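# Load the syringe pump and lock its pusher

## Task

Prepare the syringe pump. Set the syringe into its cradle so that its flange sits in the slot. Lower the clamp onto the syringe. Slide the pusher toward the plunger as far as it can still latch without moving the plunger inward, and leave it latched there. Any inward push on the plunger means failure. The pusher is held in racks by two spring-loaded levers: press both of their tabs, and slide the pusher only while both levers are out of the racks.

## Robot and tools

Robot: two six-joint arms, left_arm and right_arm. Each ends in a five-finger hand: the right arm has a right hand and the left arm a mirrored left hand. Base poses in the scene frame are left_arm (+0.006, +0.401, 0) and right_arm (-0.025, -0.339, 0). A post stands behind the arms and a camera stand sits between them. Neither may be struck.

Scene frame: the origin is at table-top height, midway between the arms. +z points up, +x points out over the table, and +y points toward left_arm. These axis names are unrelated to which side of an image something appears on.

Hand point frame: the hand point rides 0.05 m in front of the palm. +z runs along the straight fingers, which extend 0.06–0.07 m past the point. +y points out of the palm. On the right hand, +x points away from the thumb; on the left hand, +x points toward the thumb. A bracket on the little-finger side of the wrist can catch on things. With the palm down, the wrist may hang up to 0.11 m below the point.

Row layout: every row has 28 numbers, each in [-1, 1], and always covers both arms. The order is:
- left arm: dx, dy, dz, rx, ry, rz
- left hand: little, ring, middle, index, thumb_bend, thumb_turn, force_limit, speed
- right arm: the same six pose numbers
- right hand: the same eight hand numbers

Pose numbers: these are offsets, not absolute places. They are measured from that arm's "Hand target" as it stood when the action or move began, along the scene frame's axes. rx, ry, rz form a single rotation vector about the hand point. A value of 1.0 equals 0.6 m or 180 degrees. Within one action, every row counts from the same start, not from the row before. Each new call counts from the updated Hand target, so sending the same offset twice moves the arm again. Six zeros leave an arm's pose request unchanged.

Hand numbers:
- Fingers: +1 is straight/open and -1 is curled.
- thumb_bend: +1 straight, -1 fully bent.
- thumb_turn: +1 beside the palm, -1 in front of it, opposite the fingers.
- force_limit: runs from about 0 N at -1 to 10 N at +1 (15 N for the two thumb motors).
- speed: rises from near zero at -1 to full speed at +0.48 and above. Use -0.94 or lower for gentle closing.
A hand has no way to say "unchanged". To leave it as it is, repeat its last sent eight numbers. If none has been sent yet, send its hand_measured values plus hand_force_limit and hand_speed. A typical grip has the thumb turned in front of the palm and encloses objects roughly 0.035–0.065 m thick.

execute_actions: takes "actions", a list of actions. Each action is up to 15 rows, one per 1/30 s step; a short action repeats its last row. Add "cameras" to get images. An empty actions list returns the state together with all camera images.

move: the hand points travel in straight lines toward "target". That is one 28-number row, or a list of up to 15 rows. Every row holds offsets from the Hand targets at the move's start, not from the previous row. Optional arguments:
- "speed": m/s, from 0.002 to 3.6, default 0.25; turning is limited to twice this in rad/s.
- "blend": corner rounding in metres; 0 means stop at each target.
- "stop_force": in newtons, 3 to 120. It ends an arm's path once its wrist sensor feels that much push against the direction of travel. Approach slowly, about 0.005 m/s, with a small value. It is unreliable while the hand turns. When it is used, every row must give the same hand numbers.
- "zero": default true; re-zeroes the sensor before the move.
- "blocking": set false to get a reply early; this cannot be combined with stop_force.
Moves do not steer around obstacles, and all paths stop after 10 s. The result ends with a "move:" line such as done, off_target, moving, held or fault, plus any limits (paced = pose clipped, held = steps withheld).

Other tools:
- wait(seconds): lets time pass without new commands.
- stop: brakes a running move.
- zoom_image(camera, region [x0, y0, x1, y1] in pixels, at most 504 per side): cameras are cam_high and cam_low at 896x504, and cam_left_wrist and cam_right_wrist at 672x504.
- show_instructions: shows the reference pages.
- zero_wrist_force(arm): re-zeroes that arm's wrist sensor.
- finished_scene: ends the scene for good. Call it only once the pump stays ready with no robot contact.

Reading results:
- end_effector_position is in metres and end_effector_quat_wxyz gives orientation, both in the scene frame. These can be off by a few centimetres.
- "Hand target" is the last pose commanded; the arm often rests a little short of it. Send the missing distance as an offset to close the gap.
- hand_measured, hand_stopped_by (moving/target/force/stalled/fault) and hand_load_n list the six motors in row order. A load near 0 means the grip is lost.
- Wrist force and torque are given in the hand's axes.
- Joint torques are raw drive outputs.

Hazards:
- Arm stops: joint contact torque over its limit, about 150 N of outside force, or a motor reaching 85 °C each halt the arm. The torque and force stops last 10 s; the over-temperature stop lasts 30–60 s. Wrist joints are weakest, at about 12–15 N m of push.
- Stiffness: arms barely give, so a target even slightly past firm contact can fault. To relieve a press, command the target back beyond the hand point.
- Orientation: commands are clipped to within 32 degrees of the current orientation each step. Bringing the wrist near the arm's first joint axis is refused or swings the arm.
- Other arm: collisions between the arms can end the scene, and a clearance check may hold commands back.
- Handling: avoid drops, slams, fast impacts and releasing moving parts. Never let anything fall off the table. Above all, do not press the plunger: approach it with the pusher slowly and let it latch just short of contact.

Each tool is called after "Request:" as a command line: name --argument value for each argument, lists and objects as JSON in quotes; but a table of rows of numbers goes row by row, as --pt "numbers of a row", without its own name.

Reference images:

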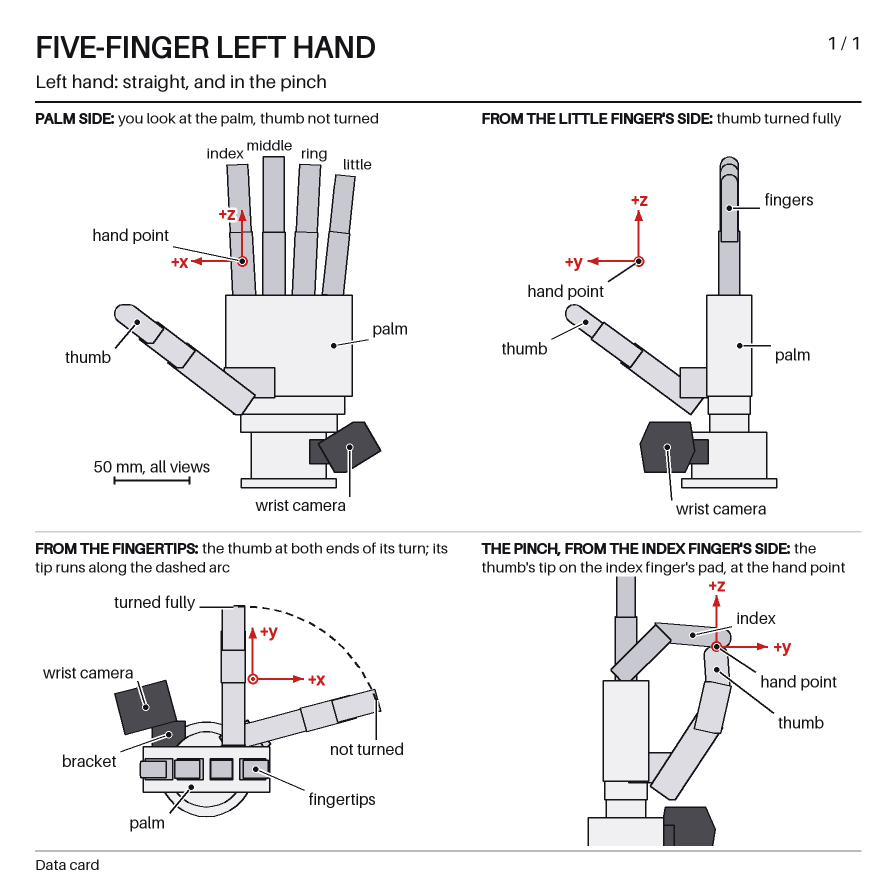

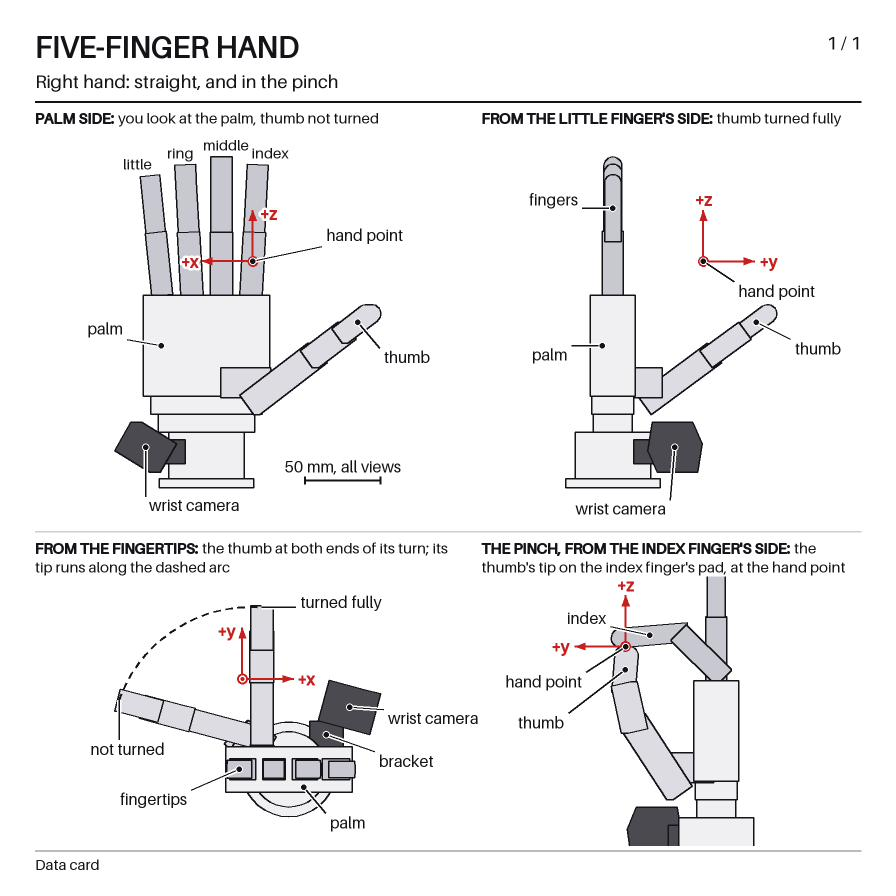

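## Session

Request:
execute_actions --actions '[]'

Scene clock: 0.00 s.
left_arm: end_effector_position=(+0.2001, +0.4013, +0.2770) hand_measured=(+1.000, +1.000, +1.000, +1.000, +1.000, +1.000) hand_load_n=(-0.5, +0.0, +0.0, +0.0, +0.0, +0.0) hand_stopped_by=(target, target, target, target, target, target) hand_force_limit=0.00 hand_speed=-0.80 end_effector_quat_wxyz=(-0.023, +0.485, +0.874, -0.016) | right_arm: end_effector_position=(+0.4466, +0.0890, +0.1727) hand_measured=(+1.000, +1.000, +1.000, +1.000, +1.000, +1.000) hand_load_n=(+0.0, +0.0, +0.0, +0.0, +0.0, +0.0) hand_stopped_by=(target, target, target, target, target, target) hand_force_limit=0.00 hand_speed=-0.80 end_effector_quat_wxyz=(+0.072, -0.354, +0.926, +0.107)
Joint positions: left_arm=[3.683 -1.164 -2.05 1.592 -1.593 -0.048] | right_arm=[0.28 -0.904 1.119 1.219 1.353 -1.957]
Joint velocities: within noise
Joint torques (N m): no reading
Motor temperatures (°C): left_arm=[35 26 30 41 39 35] | right_arm=[28 27 30 32 38 37]
Wrist force (N): no reading
Wrist torque (N m): no reading
Wrist force, peak (N): no reading
Hand target: left_arm +0.2001, +0.4013, +0.2770; -0.023, +0.485, +0.874, -0.016 | right_arm +0.4466, +0.0890, +0.1727; +0.072, -0.354, +0.926, +0.107

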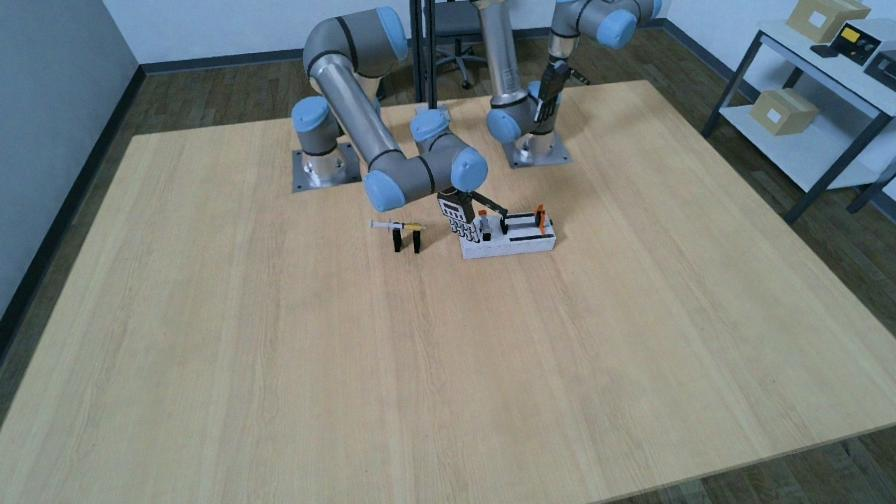

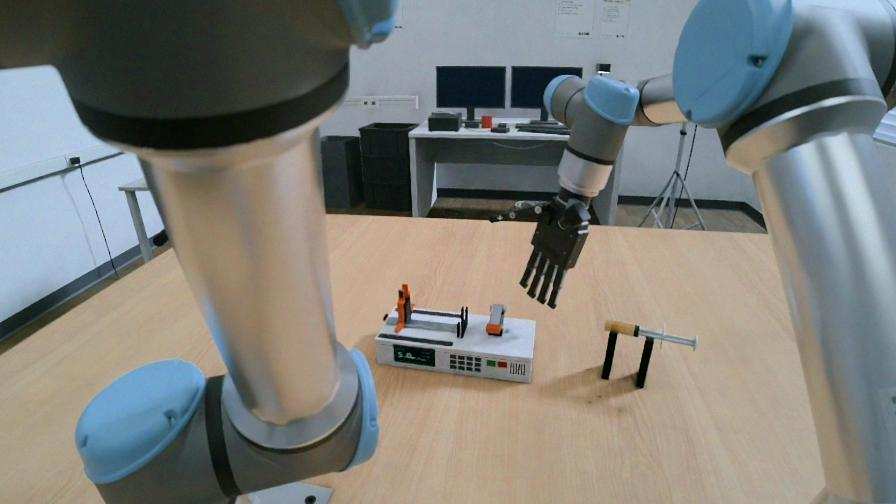

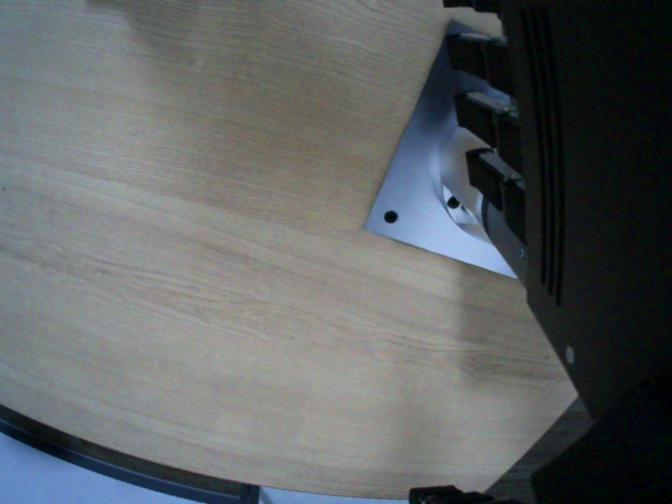

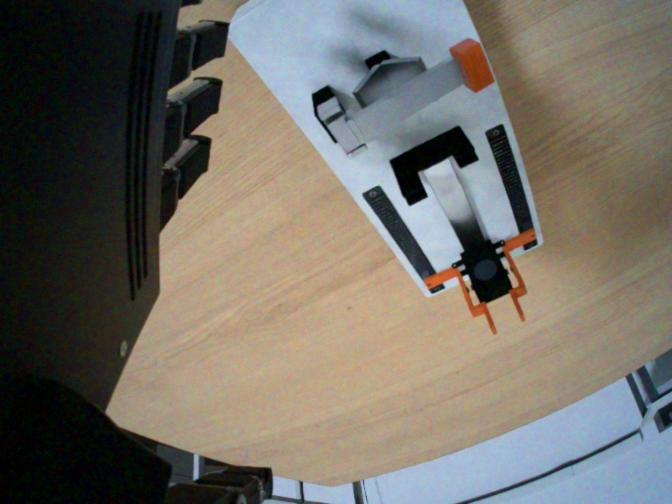

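Request:
zoom_image --camera "cam_high" --region '[340, 170, 600, 290]'

Request:
zoom_image --camera "cam_low" --region '[350, 260, 560, 400]'

Request:
zoom_image --camera "cam_low" --region '[570, 290, 730, 410]'

Request:
zoom_image --camera "cam_right_wrist" --region '[220, 0, 570, 350]'

Scaled by 1.938 from the camera's image (finer frame: 1280x720).

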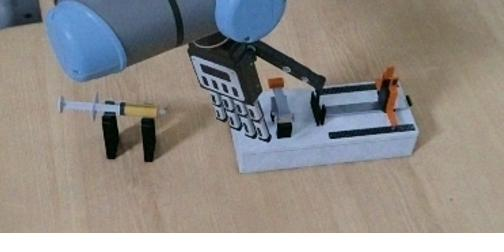

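Scaled by 2.400 from the camera's image (finer frame: 1280x720).

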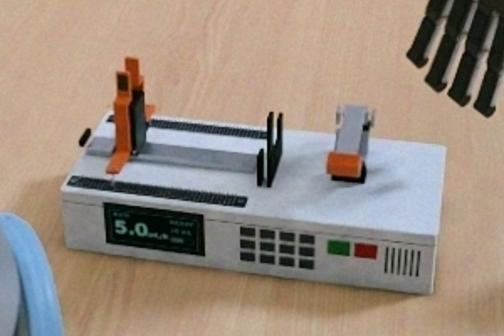

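Scaled by 3.150 from the camera's image (finer frame: 1280x720).

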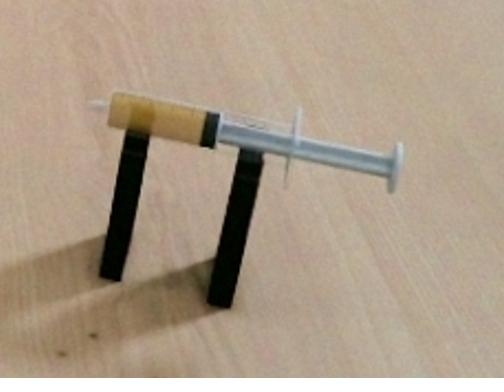

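Scaled by 1.440 from the camera's image (finer frame: 960x720).

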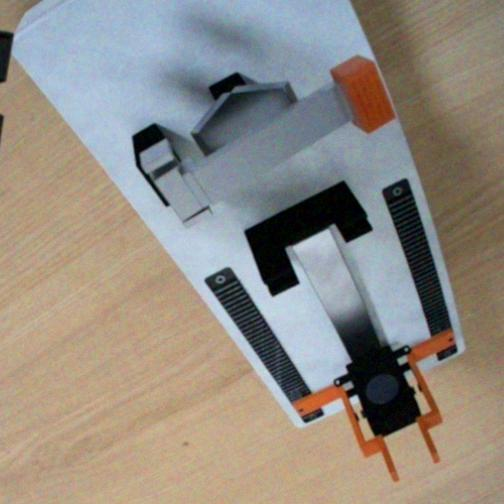

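Request:
zoom_image --camera "cam_right_wrist" --region '[290, 20, 510, 220]'

Request:
zoom_image --camera "cam_right_wrist" --region '[350, 120, 570, 340]'

Request:
zoom_image --camera "cam_low" --region '[370, 270, 470, 380]'

Request:
zoom_image --camera "cam_low" --region '[440, 290, 540, 390]'

Scaled by 2.291 from the camera's image (finer frame: 960x720).

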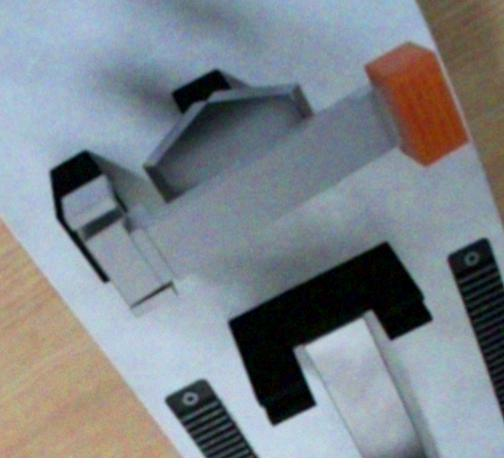

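Scaled by 2.291 from the camera's image (finer frame: 960x720).

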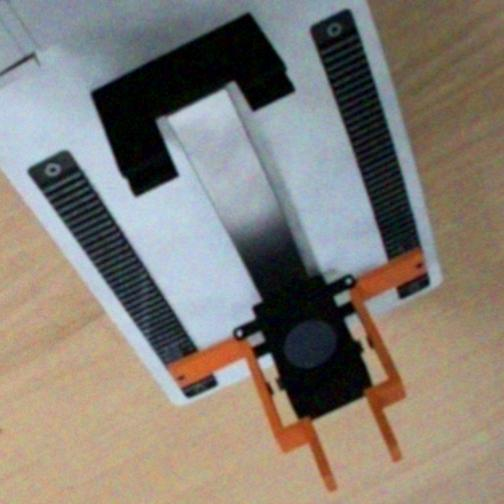

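Scaled by 4.582 from the camera's image (finer frame: 1280x720).

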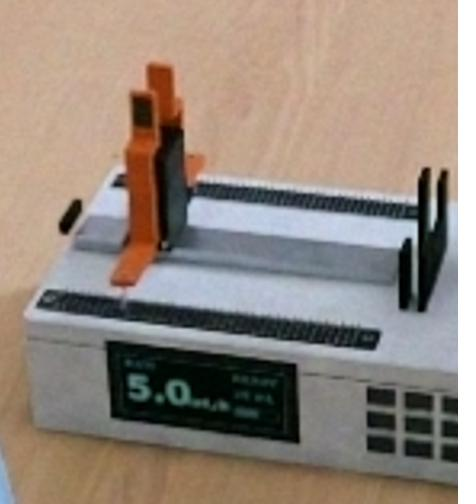

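Scaled by 5.040 from the camera's image (finer frame: 1280x720).

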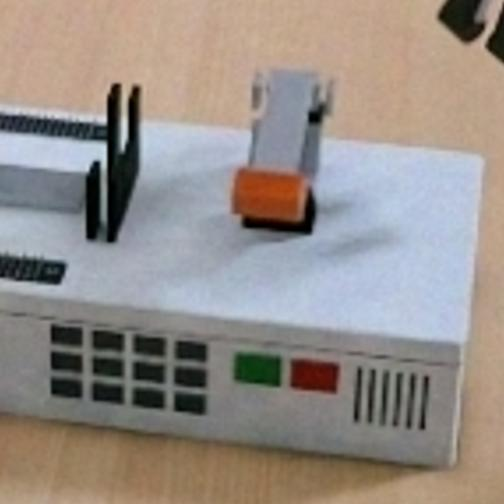

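Request:
move --target '[0,0,0,0,0,0,1,1,1,1,1,1,0,-0.8,0,0,0.16667,0,0,0,1,1,1,1,1,1,0,-0.8]' --cameras '["all"]'

Scene clock: 84.37 s.
left_arm: end_effector_position=(+0.2001, +0.4013, +0.2770) hand_measured=(+1.000, +1.000, +1.000, +1.000, +1.000, +1.000) hand_load_n=(+0.0, +0.0, +0.0, +0.0, +0.0, +0.0) hand_stopped_by=(target, target, target, target, target, target) hand_force_limit=0.00 hand_speed=-0.80 end_effector_quat_wxyz=(-0.023, +0.485, +0.874, -0.016) | right_arm: end_effector_position=(+0.4466, +0.0890, +0.2727) hand_measured=(+1.000, +1.000, +1.000, +1.000, +1.000, +1.000) hand_load_n=(+0.0, +0.0, +0.0, +0.0, +0.0, +0.0) hand_stopped_by=(target, target, target, target, target, target) hand_force_limit=0.00 hand_speed=-0.80 end_effector_quat_wxyz=(+0.072, -0.354, +0.926, +0.107)
Joint positions: left_arm=[3.683 -1.164 -2.05 1.592 -1.593 -0.048] | right_arm=[0.28 -0.931 0.906 1.458 1.353 -1.957]
Joint torques (N m): left_arm=[0.24 1.32 18.53 -2.39 -0.18 0] | right_arm=[12.04 -30.23 -24.53 5.2 1.64 -1.78]
Wrist force (N): left_arm=[-0.3 -0.5 0.1] | right_arm=[-0.1 0.6 -0.2]
Wrist torque (N m): left_arm=[-0.10 0.03 0.00] | right_arm=[0.12 0.04 0.02]
Wrist force, peak (N): left_arm=[0.1 -0.7 -0.2] | right_arm=[-0.4 0.5 -1.3]
Hand target: left_arm +0.2001, +0.4013, +0.2770; -0.023, +0.485, +0.874, -0.016 | right_arm +0.4466, +0.0890, +0.2727; +0.072, -0.354, +0.926, +0.107
Off the commanded pose: left_arm 0.000 m, 0 deg | right_arm 0.000 m, 0 deg.
move: done

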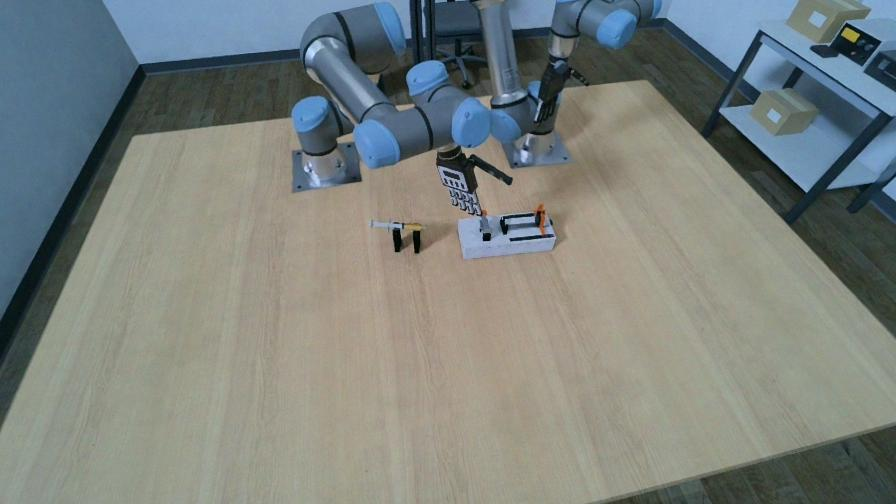

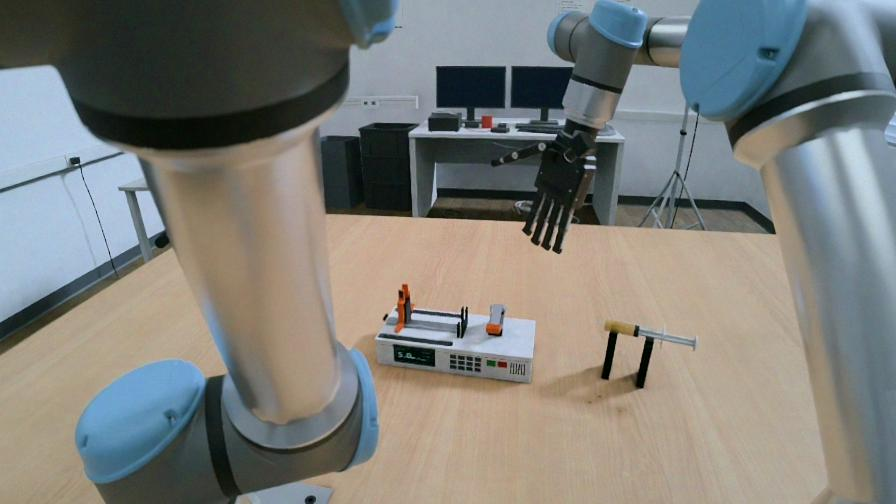

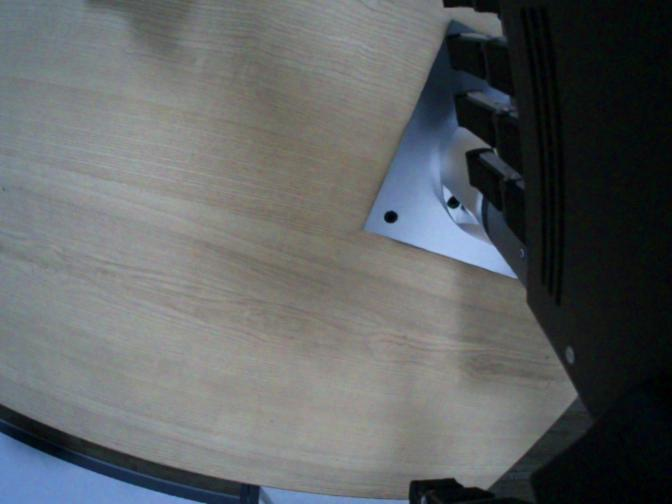

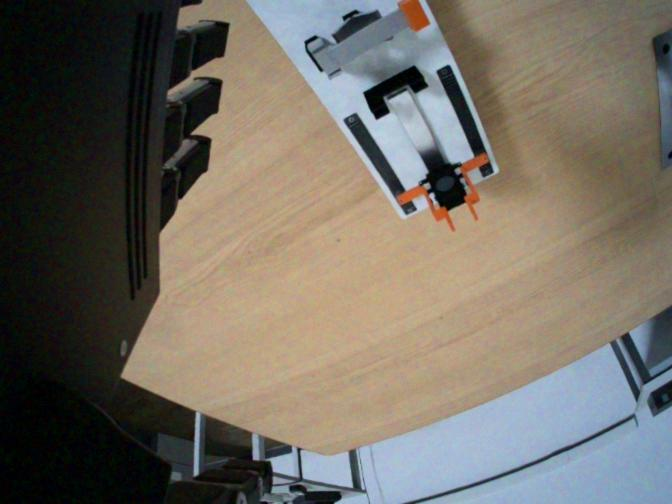

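Request:
move --target '[0,0,0,0,0,0,1,1,1,1,1,1,0,-0.8,-0.15,-0.1333,-0.1,0,0,0,1,1,1,1,1,1,0,-0.8]' --cameras '["cam_right_wrist","cam_low"]'

Request:
zoom_image --camera "cam_right_wrist" --region '[250, 50, 550, 380]'

Scene clock: 161.90 s.
left_arm: end_effector_position=(+0.2001, +0.4013, +0.2770) hand_measured=(+1.000, +1.000, +1.000, +1.000, +1.000, +1.000) hand_load_n=(+0.0, +0.0, +0.0, +0.0, +0.0, +0.0) hand_stopped_by=(target, target, target, target, target, target) hand_force_limit=0.00 hand_speed=-0.80 end_effector_quat_wxyz=(-0.023, +0.485, +0.874, -0.016) | right_arm: end_effector_position=(+0.3566, +0.0091, +0.2127) hand_measured=(+1.000, +1.000, +1.000, +1.000, +1.000, +1.000) hand_load_n=(+0.0, +0.0, +0.0, +0.0, +0.0, +0.0) hand_stopped_by=(target, target, target, target, target, target) hand_force_limit=0.00 hand_speed=-0.80 end_effector_quat_wxyz=(+0.072, -0.354, +0.926, +0.107)
Joint positions: left_arm=[3.683 -1.164 -2.05 1.592 -1.593 -0.048] | right_arm=[0.171 -1.217 1.503 1.172 1.339 -2.068]
Joint torques (N m): left_arm=[0.31 1.62 19.16 -2.43 -0.28 0.04] | right_arm=[-10.52 -40.48 -5.92 -0.56 -2.08 -1.8]
Wrist force (N): left_arm=[-0.2 0.0 -0.2] | right_arm=[-0.1 0.8 0.1]
Wrist torque (N m): left_arm=[0.00 0.01 -0.01] | right_arm=[0.12 0.04 0.04]
Wrist force, peak (N): left_arm=[-0.3 -0.8 -0.1] | right_arm=[-1.2 0.6 -0.4]
Hand target: left_arm +0.2001, +0.4013, +0.2770; -0.023, +0.485, +0.874, -0.016 | right_arm +0.3566, +0.0090, +0.2127; +0.072, -0.354, +0.926, +0.107
Off the commanded pose: left_arm 0.000 m, 0 deg | right_arm 0.000 m, 0 deg.
move: done
Images, in order (width x height): cam_low 896x504, cam_right_wrist 672x504.

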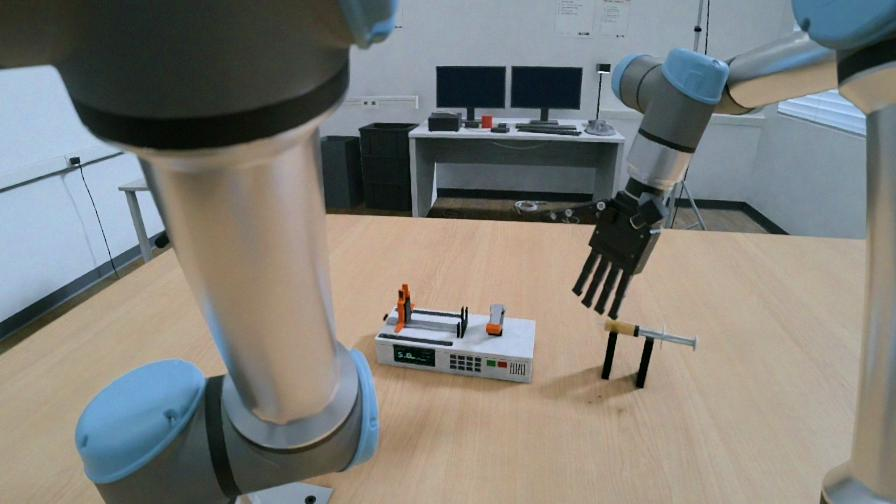

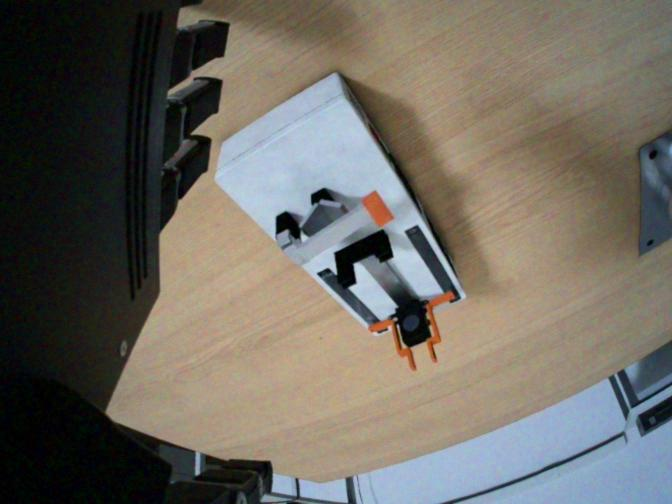

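Scaled by 1.527 from the camera's image (finer frame: 960x720).

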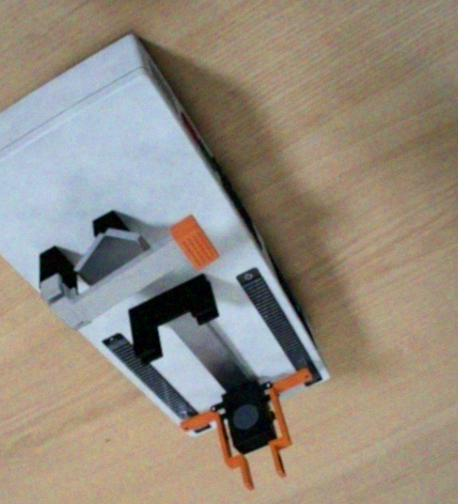

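Request:
move --target '[0,0,0,0,0,0,1,1,1,1,1,1,0,-0.8,-0.1277,0.318,-0.0833,0,0,-0.228,1,1,1,1,1,1,0,-0.8]' --cameras '["cam_right_wrist","cam_low"]'

Request:
zoom_image --camera "cam_right_wrist" --region '[200, 100, 500, 400]'

Scene clock: 189.13 s.
left_arm: end_effector_position=(+0.2001, +0.4013, +0.2770) hand_measured=(+1.000, +1.000, +1.000, +1.000, +1.000, +1.000) hand_load_n=(+0.0, +0.0, +0.0, +0.0, +0.0, +0.0) hand_stopped_by=(target, target, target, target, target, target) hand_force_limit=0.00 hand_speed=-0.80 end_effector_quat_wxyz=(-0.023, +0.485, +0.874, -0.016) | right_arm: end_effector_position=(+0.2800, +0.1998, +0.1627) hand_measured=(+1.000, +1.000, +1.000, +1.000, +1.000, +1.000) hand_load_n=(+0.0, +0.0, +0.0, +0.0, +0.0, +0.0) hand_stopped_by=(target, target, target, target, target, target) hand_force_limit=0.00 hand_speed=-0.80 end_effector_quat_wxyz=(+0.104, -0.007, +0.992, +0.075)
Joint positions: left_arm=[3.683 -1.164 -2.05 1.592 -1.593 -0.048] | right_arm=[0.779 -1.077 1.394 1.001 1.621 -0.763]
Joint torques (N m): left_arm=[-0.31 0.5 18.59 -2.45 -0.2 -0.01] | right_arm=[10.82 -23.67 -24.9 5.3 1.82 2]
Wrist force (N): left_arm=[-0.1 -0.2 0.2] | right_arm=[0.0 0.9 0.1]
Wrist torque (N m): left_arm=[-0.04 0.00 0.00] | right_arm=[0.14 0.04 -0.02]
Wrist force, peak (N): left_arm=[-0.4 -0.7 0.1] | right_arm=[0.5 1.7 0.3]
Hand target: left_arm +0.2001, +0.4013, +0.2770; -0.023, +0.485, +0.874, -0.016 | right_arm +0.2800, +0.1998, +0.1627; +0.104, -0.007, +0.992, +0.075
Off the commanded pose: left_arm 0.000 m, 0 deg | right_arm 0.000 m, 0 deg.
move: done
Images, in order (width x height): cam_low 896x504, cam_right_wrist 672x504.

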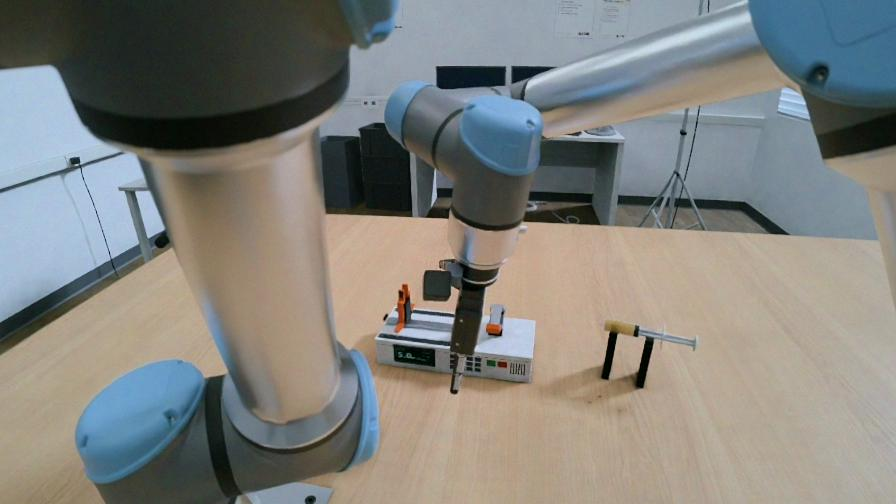

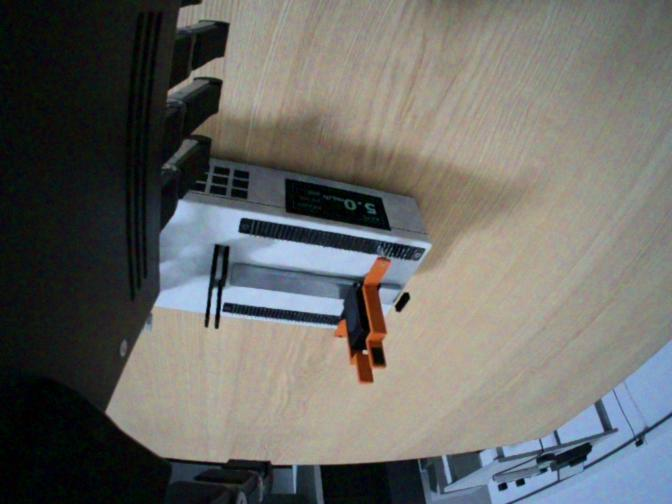

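Scaled by 1.680 from the camera's image (finer frame: 960x720).

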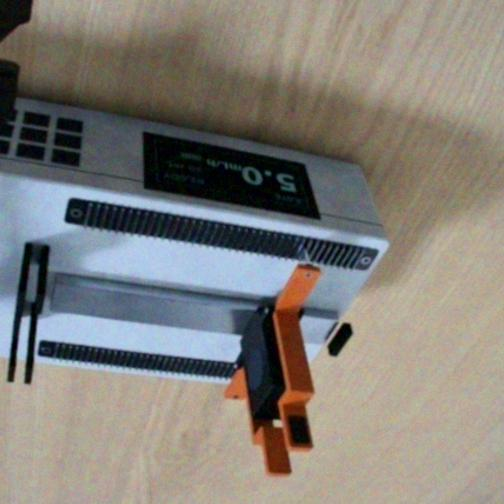

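Request:
move --target '[0,0,0,0,0,0,1,1,1,1,1,1,0,-0.8,0,-0.2,0,0,0,0,1,1,1,1,1,1,0,-0.8]' --cameras '["cam_right_wrist","cam_low"]'

Request:
zoom_image --camera "cam_right_wrist" --region '[200, 150, 450, 400]'

Scene clock: 195.73 s.
left_arm: end_effector_position=(+0.2001, +0.4013, +0.2770) hand_measured=(+1.000, +1.000, +1.000, +1.000, +1.000, +1.000) hand_load_n=(+0.0, +0.0, +0.0, +0.0, +0.0, +0.0) hand_stopped_by=(target, target, target, target, target, target) hand_force_limit=0.00 hand_speed=-0.80 end_effector_quat_wxyz=(-0.023, +0.485, +0.874, -0.016) | right_arm: end_effector_position=(+0.2800, +0.0799, +0.1627) hand_measured=(+1.000, +1.000, +1.000, +1.000, +1.000, +1.000) hand_load_n=(+0.0, +0.0, +0.0, +0.0, +0.0, +0.0) hand_stopped_by=(target, target, target, target, target, target) hand_force_limit=0.00 hand_speed=-0.80 end_effector_quat_wxyz=(+0.104, -0.007, +0.992, +0.075)
Joint positions: left_arm=[3.683 -1.164 -2.05 1.592 -1.593 -0.048] | right_arm=[0.566 -1.315 1.732 0.896 1.567 -0.969]
Joint torques (N m): left_arm=[0.54 1.05 18.44 -2.53 -0.25 0] | right_arm=[-11.74 -36.88 -5.6 -0.73 -1.71 -1.34]
Wrist force (N): left_arm=[-0.2 -0.2 0.4] | right_arm=[-0.2 0.7 0.0]
Wrist torque (N m): left_arm=[-0.07 0.04 -0.01] | right_arm=[0.11 0.02 0.03]
Wrist force, peak (N): left_arm=[0.1 -0.7 0.2] | right_arm=[-0.1 2.2 -0.1]
Hand target: left_arm +0.2001, +0.4013, +0.2770; -0.023, +0.485, +0.874, -0.016 | right_arm +0.2800, +0.0798, +0.1627; +0.104, -0.007, +0.992, +0.075
Off the commanded pose: left_arm 0.000 m, 0 deg | right_arm 0.000 m, 0 deg.
move: done
Images, in order (width x height): cam_low 896x504, cam_right_wrist 672x504.

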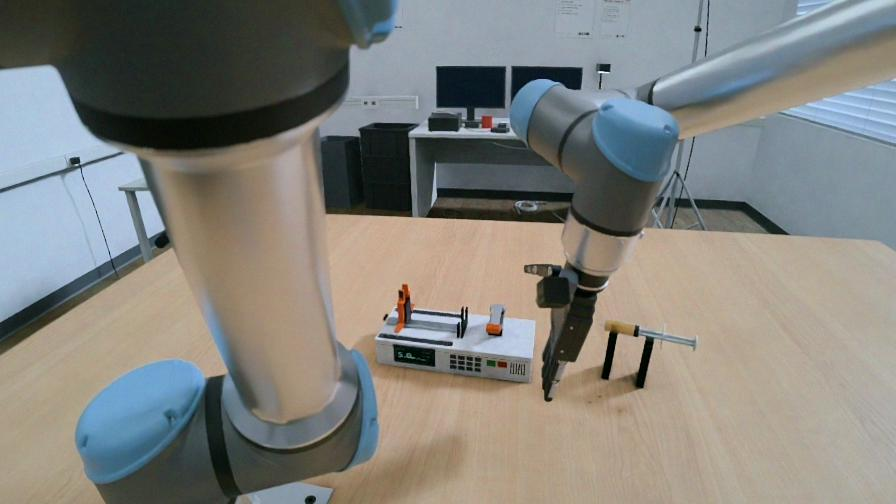

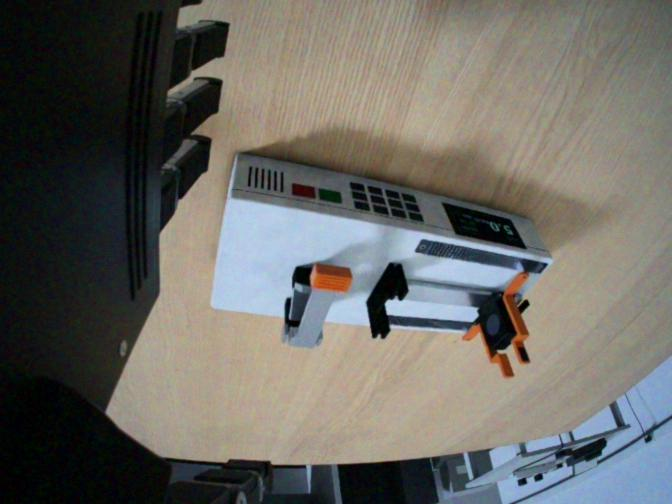

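Scaled by 2.016 from the camera's image (finer frame: 960x720).

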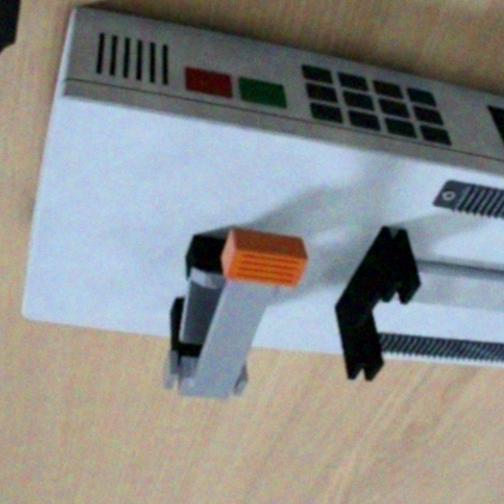

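Request:
move --target '[0,0,0,0,0,0,1,1,1,1,1,1,0,-0.8,0.033,0,-0.0833,-0.049,-0.072,0,1,1,1,1,1,1,0,-0.8]' --cameras '["cam_right_wrist","cam_low"]'

Request:
zoom_image --camera "cam_right_wrist" --region '[200, 150, 450, 400]'

Scene clock: 239.97 s.
left_arm: end_effector_position=(+0.2001, +0.4013, +0.2770) hand_measured=(+1.000, +1.000, +1.000, +1.000, +1.000, +1.000) hand_load_n=(+0.0, +0.0, +0.0, +0.0, +0.0, +0.0) hand_stopped_by=(target, target, target, target, target, target) hand_force_limit=0.00 hand_speed=-0.80 end_effector_quat_wxyz=(-0.023, +0.485, +0.874, -0.016) | right_arm: end_effector_position=(+0.2998, +0.0798, +0.1128) hand_measured=(+1.000, +1.000, +1.000, +1.000, +1.000, +1.000) hand_load_n=(+0.0, +0.0, +0.0, +0.0, +0.0, +0.0) hand_stopped_by=(target, target, target, target, target, target) hand_force_limit=0.00 hand_speed=-0.80 end_effector_quat_wxyz=(+0.215, -0.023, +0.976, -0.003)
Joint positions: left_arm=[3.683 -1.164 -2.05 1.592 -1.593 -0.048] | right_arm=[0.688 -1.231 1.774 0.695 1.853 -0.93]
Joint torques (N m): left_arm=[0.25 0.77 18.49 -2.7 -0.24 -0.01] | right_arm=[11.13 -16.54 -4.88 -0.78 2.48 1.81]
Wrist force (N): left_arm=[0.3 -0.3 -0.1] | right_arm=[-0.2 1.1 -0.1]
Wrist torque (N m): left_arm=[-0.04 -0.06 0.02] | right_arm=[0.22 -0.01 -0.01]
Wrist force, peak (N): left_arm=[-0.2 -0.7 0.2] | right_arm=[-0.2 1.6 -0.1]
Hand target: left_arm +0.2001, +0.4013, +0.2770; -0.023, +0.485, +0.874, -0.016 | right_arm +0.2998, +0.0798, +0.1127; +0.215, -0.023, +0.976, -0.003
Off the commanded pose: left_arm 0.000 m, 0 deg | right_arm 0.000 m, 0 deg.
move: done
Images, in order (width x height): cam_low 896x504, cam_right_wrist 672x504.

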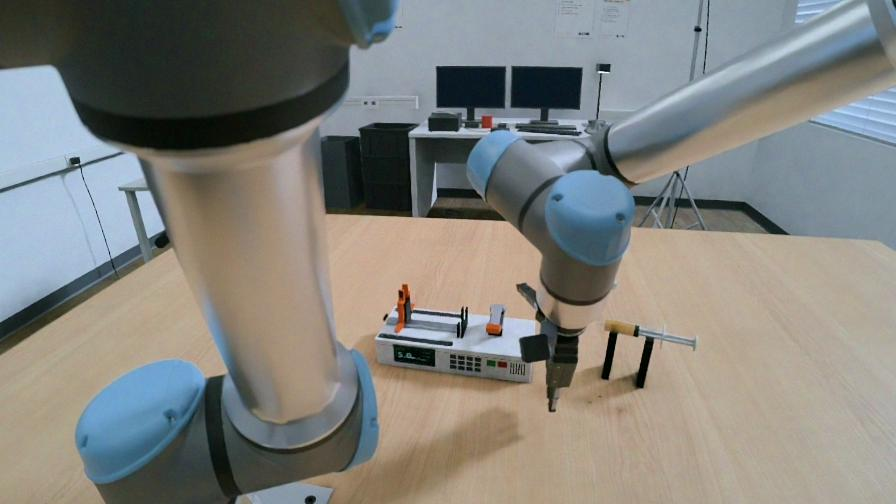

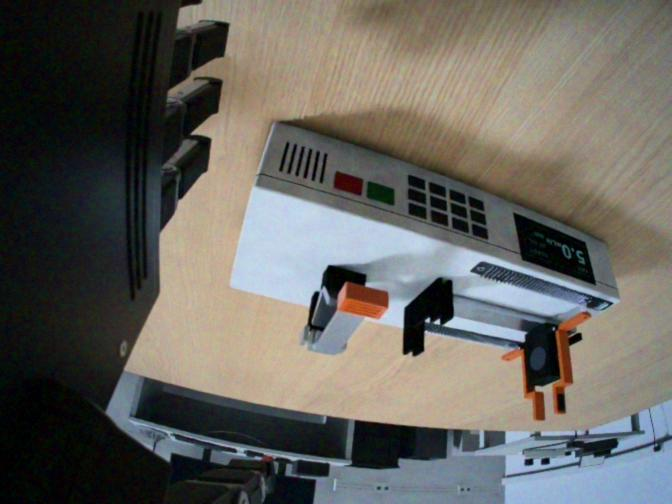

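Scaled by 2.016 from the camera's image (finer frame: 960x720).

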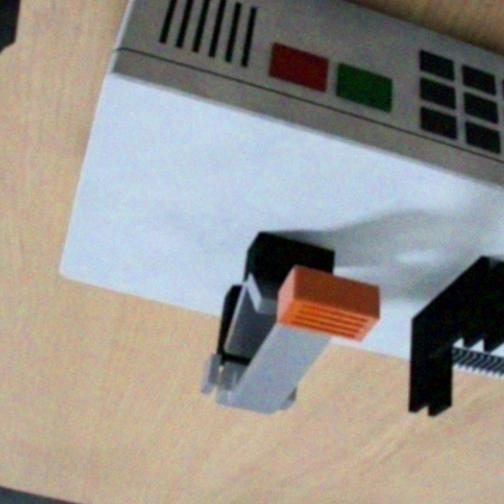

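Request:
move --target '[0,0,0,0,0,0,1,1,1,1,1,1,0,-0.8,0.08,-0.06,0.03,0,0,0.3,-1,-1,-1,-1,1,1,-0.5,0]' --cameras '["cam_right_wrist","cam_low"]'

Request:
zoom_image --camera "cam_right_wrist" --region '[200, 150, 500, 400]'

Scene clock: 264.80 s.
left_arm: end_effector_position=(+0.2001, +0.4013, +0.2770) hand_measured=(+1.000, +1.000, +1.000, +1.000, +1.000, +1.000) hand_load_n=(+0.0, +0.0, +0.0, +0.0, +0.0, +0.0) hand_stopped_by=(target, target, target, target, target, target) hand_force_limit=0.00 hand_speed=-0.80 end_effector_quat_wxyz=(-0.023, +0.485, +0.874, -0.016) | right_arm: end_effector_position=(+0.3478, +0.0438, +0.1307) hand_measured=(-1.000, -1.000, -1.000, -1.000, +1.000, +1.000) hand_load_n=(+0.5, +0.0, +0.0, +0.0, +0.0, +0.0) hand_stopped_by=(target, target, target, target, target, target) hand_force_limit=-0.50 hand_speed=0.00 end_effector_quat_wxyz=(+0.193, -0.464, +0.860, +0.095)
Joint positions: left_arm=[3.683 -1.164 -2.05 1.592 -1.593 -0.048] | right_arm=[0.237 -1.218 1.699 0.742 1.308 -2.229]
Joint torques (N m): left_arm=[0.02 0.73 19.08 -2.8 -0.45 -0.12] | right_arm=[-10.59 -18.58 -24.22 4.83 -1.98 -1.66]
Wrist force (N): left_arm=[-0.1 -0.6 -0.2] | right_arm=[0.1 1.3 -0.5]
Wrist torque (N m): left_arm=[-0.09 0.00 0.00] | right_arm=[0.28 -0.02 0.10]
Wrist force, peak (N): left_arm=[-0.3 -0.8 -0.1] | right_arm=[0.3 1.7 0.0]
Hand target: left_arm +0.2001, +0.4013, +0.2770; -0.023, +0.485, +0.874, -0.016 | right_arm +0.3478, +0.0438, +0.1307; +0.193, -0.464, +0.860, +0.095
Off the commanded pose: left_arm 0.000 m, 0 deg | right_arm 0.000 m, 0 deg.
move: done
Images, in order (width x height): cam_low 896x504, cam_right_wrist 672x504.

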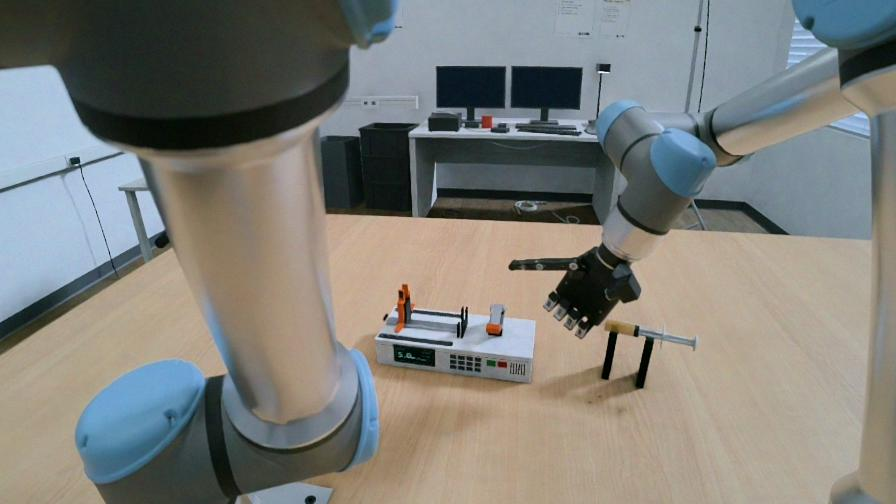

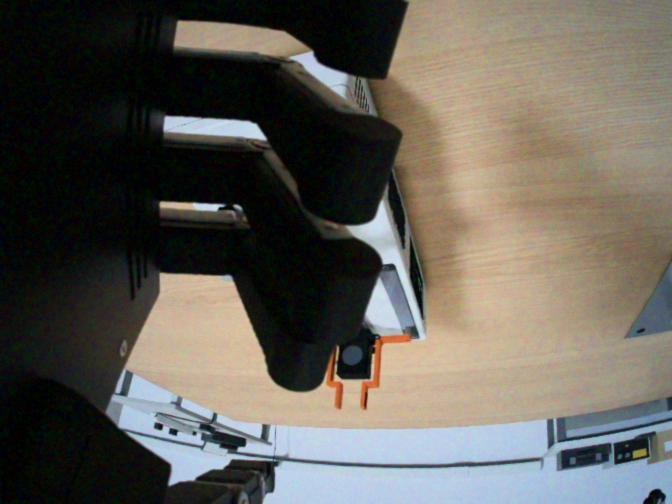

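Scaled by 1.680 from the camera's image (finer frame: 960x720).

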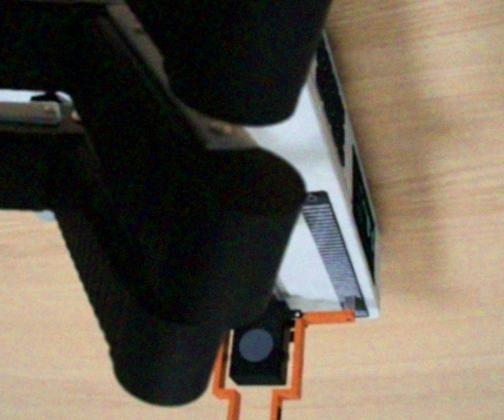

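Request:
move --target '[0,0,0,0,0,0,1,1,1,1,1,1,0,-0.8,-0.03,-0.03,0.02,0,0,0,1,1,1,1,1,1,-0.5,0]' --cameras '["cam_right_wrist","cam_low"]'

Request:
zoom_image --camera "cam_right_wrist" --region '[200, 150, 450, 400]'

Scene clock: 277.40 s.
left_arm: end_effector_position=(+0.2001, +0.4013, +0.2770) hand_measured=(+1.000, +1.000, +1.000, +1.000, +1.000, +1.000) hand_load_n=(+0.0, +0.0, +0.0, +0.0, +0.0, +0.0) hand_stopped_by=(target, target, target, target, target, target) hand_force_limit=0.00 hand_speed=-0.80 end_effector_quat_wxyz=(-0.023, +0.485, +0.874, -0.016) | right_arm: end_effector_position=(+0.3298, +0.0258, +0.1427) hand_measured=(+1.000, +1.000, +1.000, +1.000, +1.000, +1.000) hand_load_n=(+0.0, +0.0, +0.0, +0.0, +0.0, +0.0) hand_stopped_by=(target, target, target, target, target, target) hand_force_limit=-0.50 hand_speed=0.00 end_effector_quat_wxyz=(+0.193, -0.464, +0.860, +0.095)
Joint positions: left_arm=[3.683 -1.164 -2.05 1.592 -1.593 -0.048] | right_arm=[0.204 -1.286 1.761 0.756 1.297 -2.261]
Joint torques (N m): left_arm=[0.68 1.4 19.25 -2.92 -0.54 0] | right_arm=[-11.34 -36.09 -6.19 4.83 -2 -1.59]
Wrist force (N): left_arm=[-0.3 -0.3 -0.2] | right_arm=[0.0 1.4 -0.6]
Wrist torque (N m): left_arm=[-0.04 0.02 -0.01] | right_arm=[0.29 -0.01 0.10]
Wrist force, peak (N): left_arm=[-0.2 -0.7 0.0] | right_arm=[0.1 1.4 -1.5]
Hand target: left_arm +0.2001, +0.4013, +0.2770; -0.023, +0.485, +0.874, -0.016 | right_arm +0.3298, +0.0258, +0.1427; +0.193, -0.464, +0.860, +0.095
Off the commanded pose: left_arm 0.000 m, 0 deg | right_arm 0.000 m, 0 deg.
move: done
Images, in order (width x height): cam_low 896x504, cam_right_wrist 672x504.

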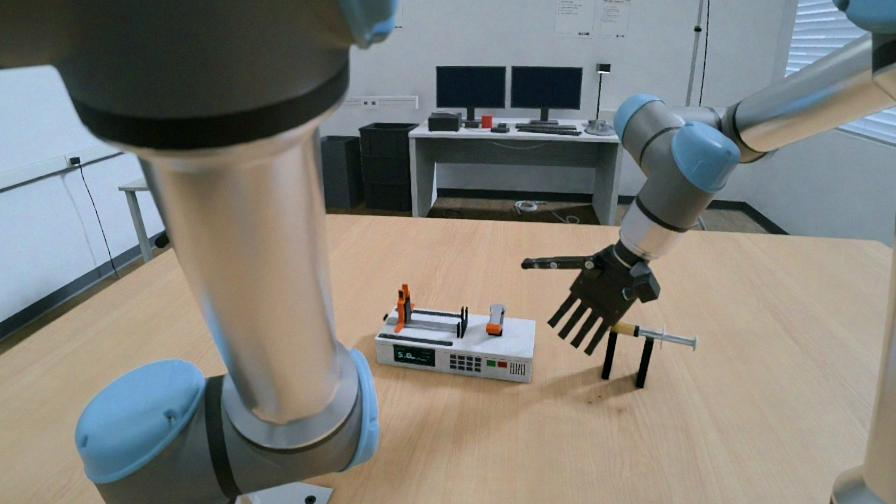

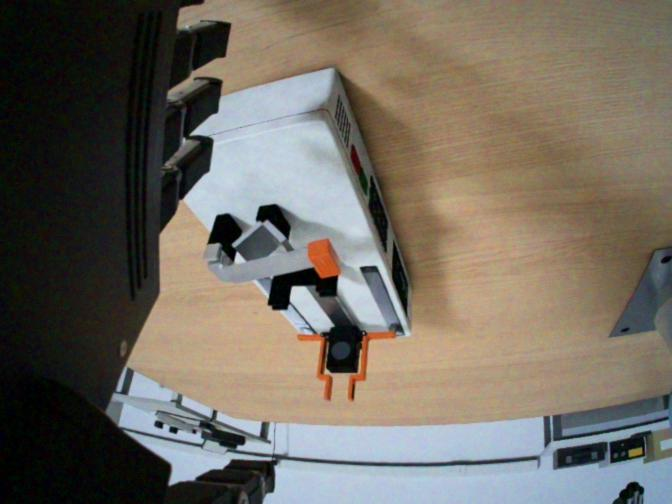

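Scaled by 2.016 from the camera's image (finer frame: 960x720).

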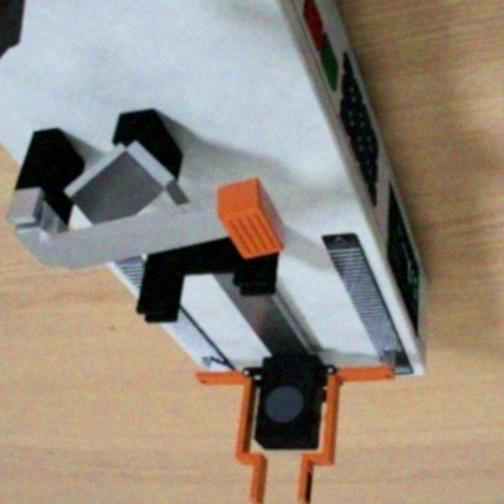

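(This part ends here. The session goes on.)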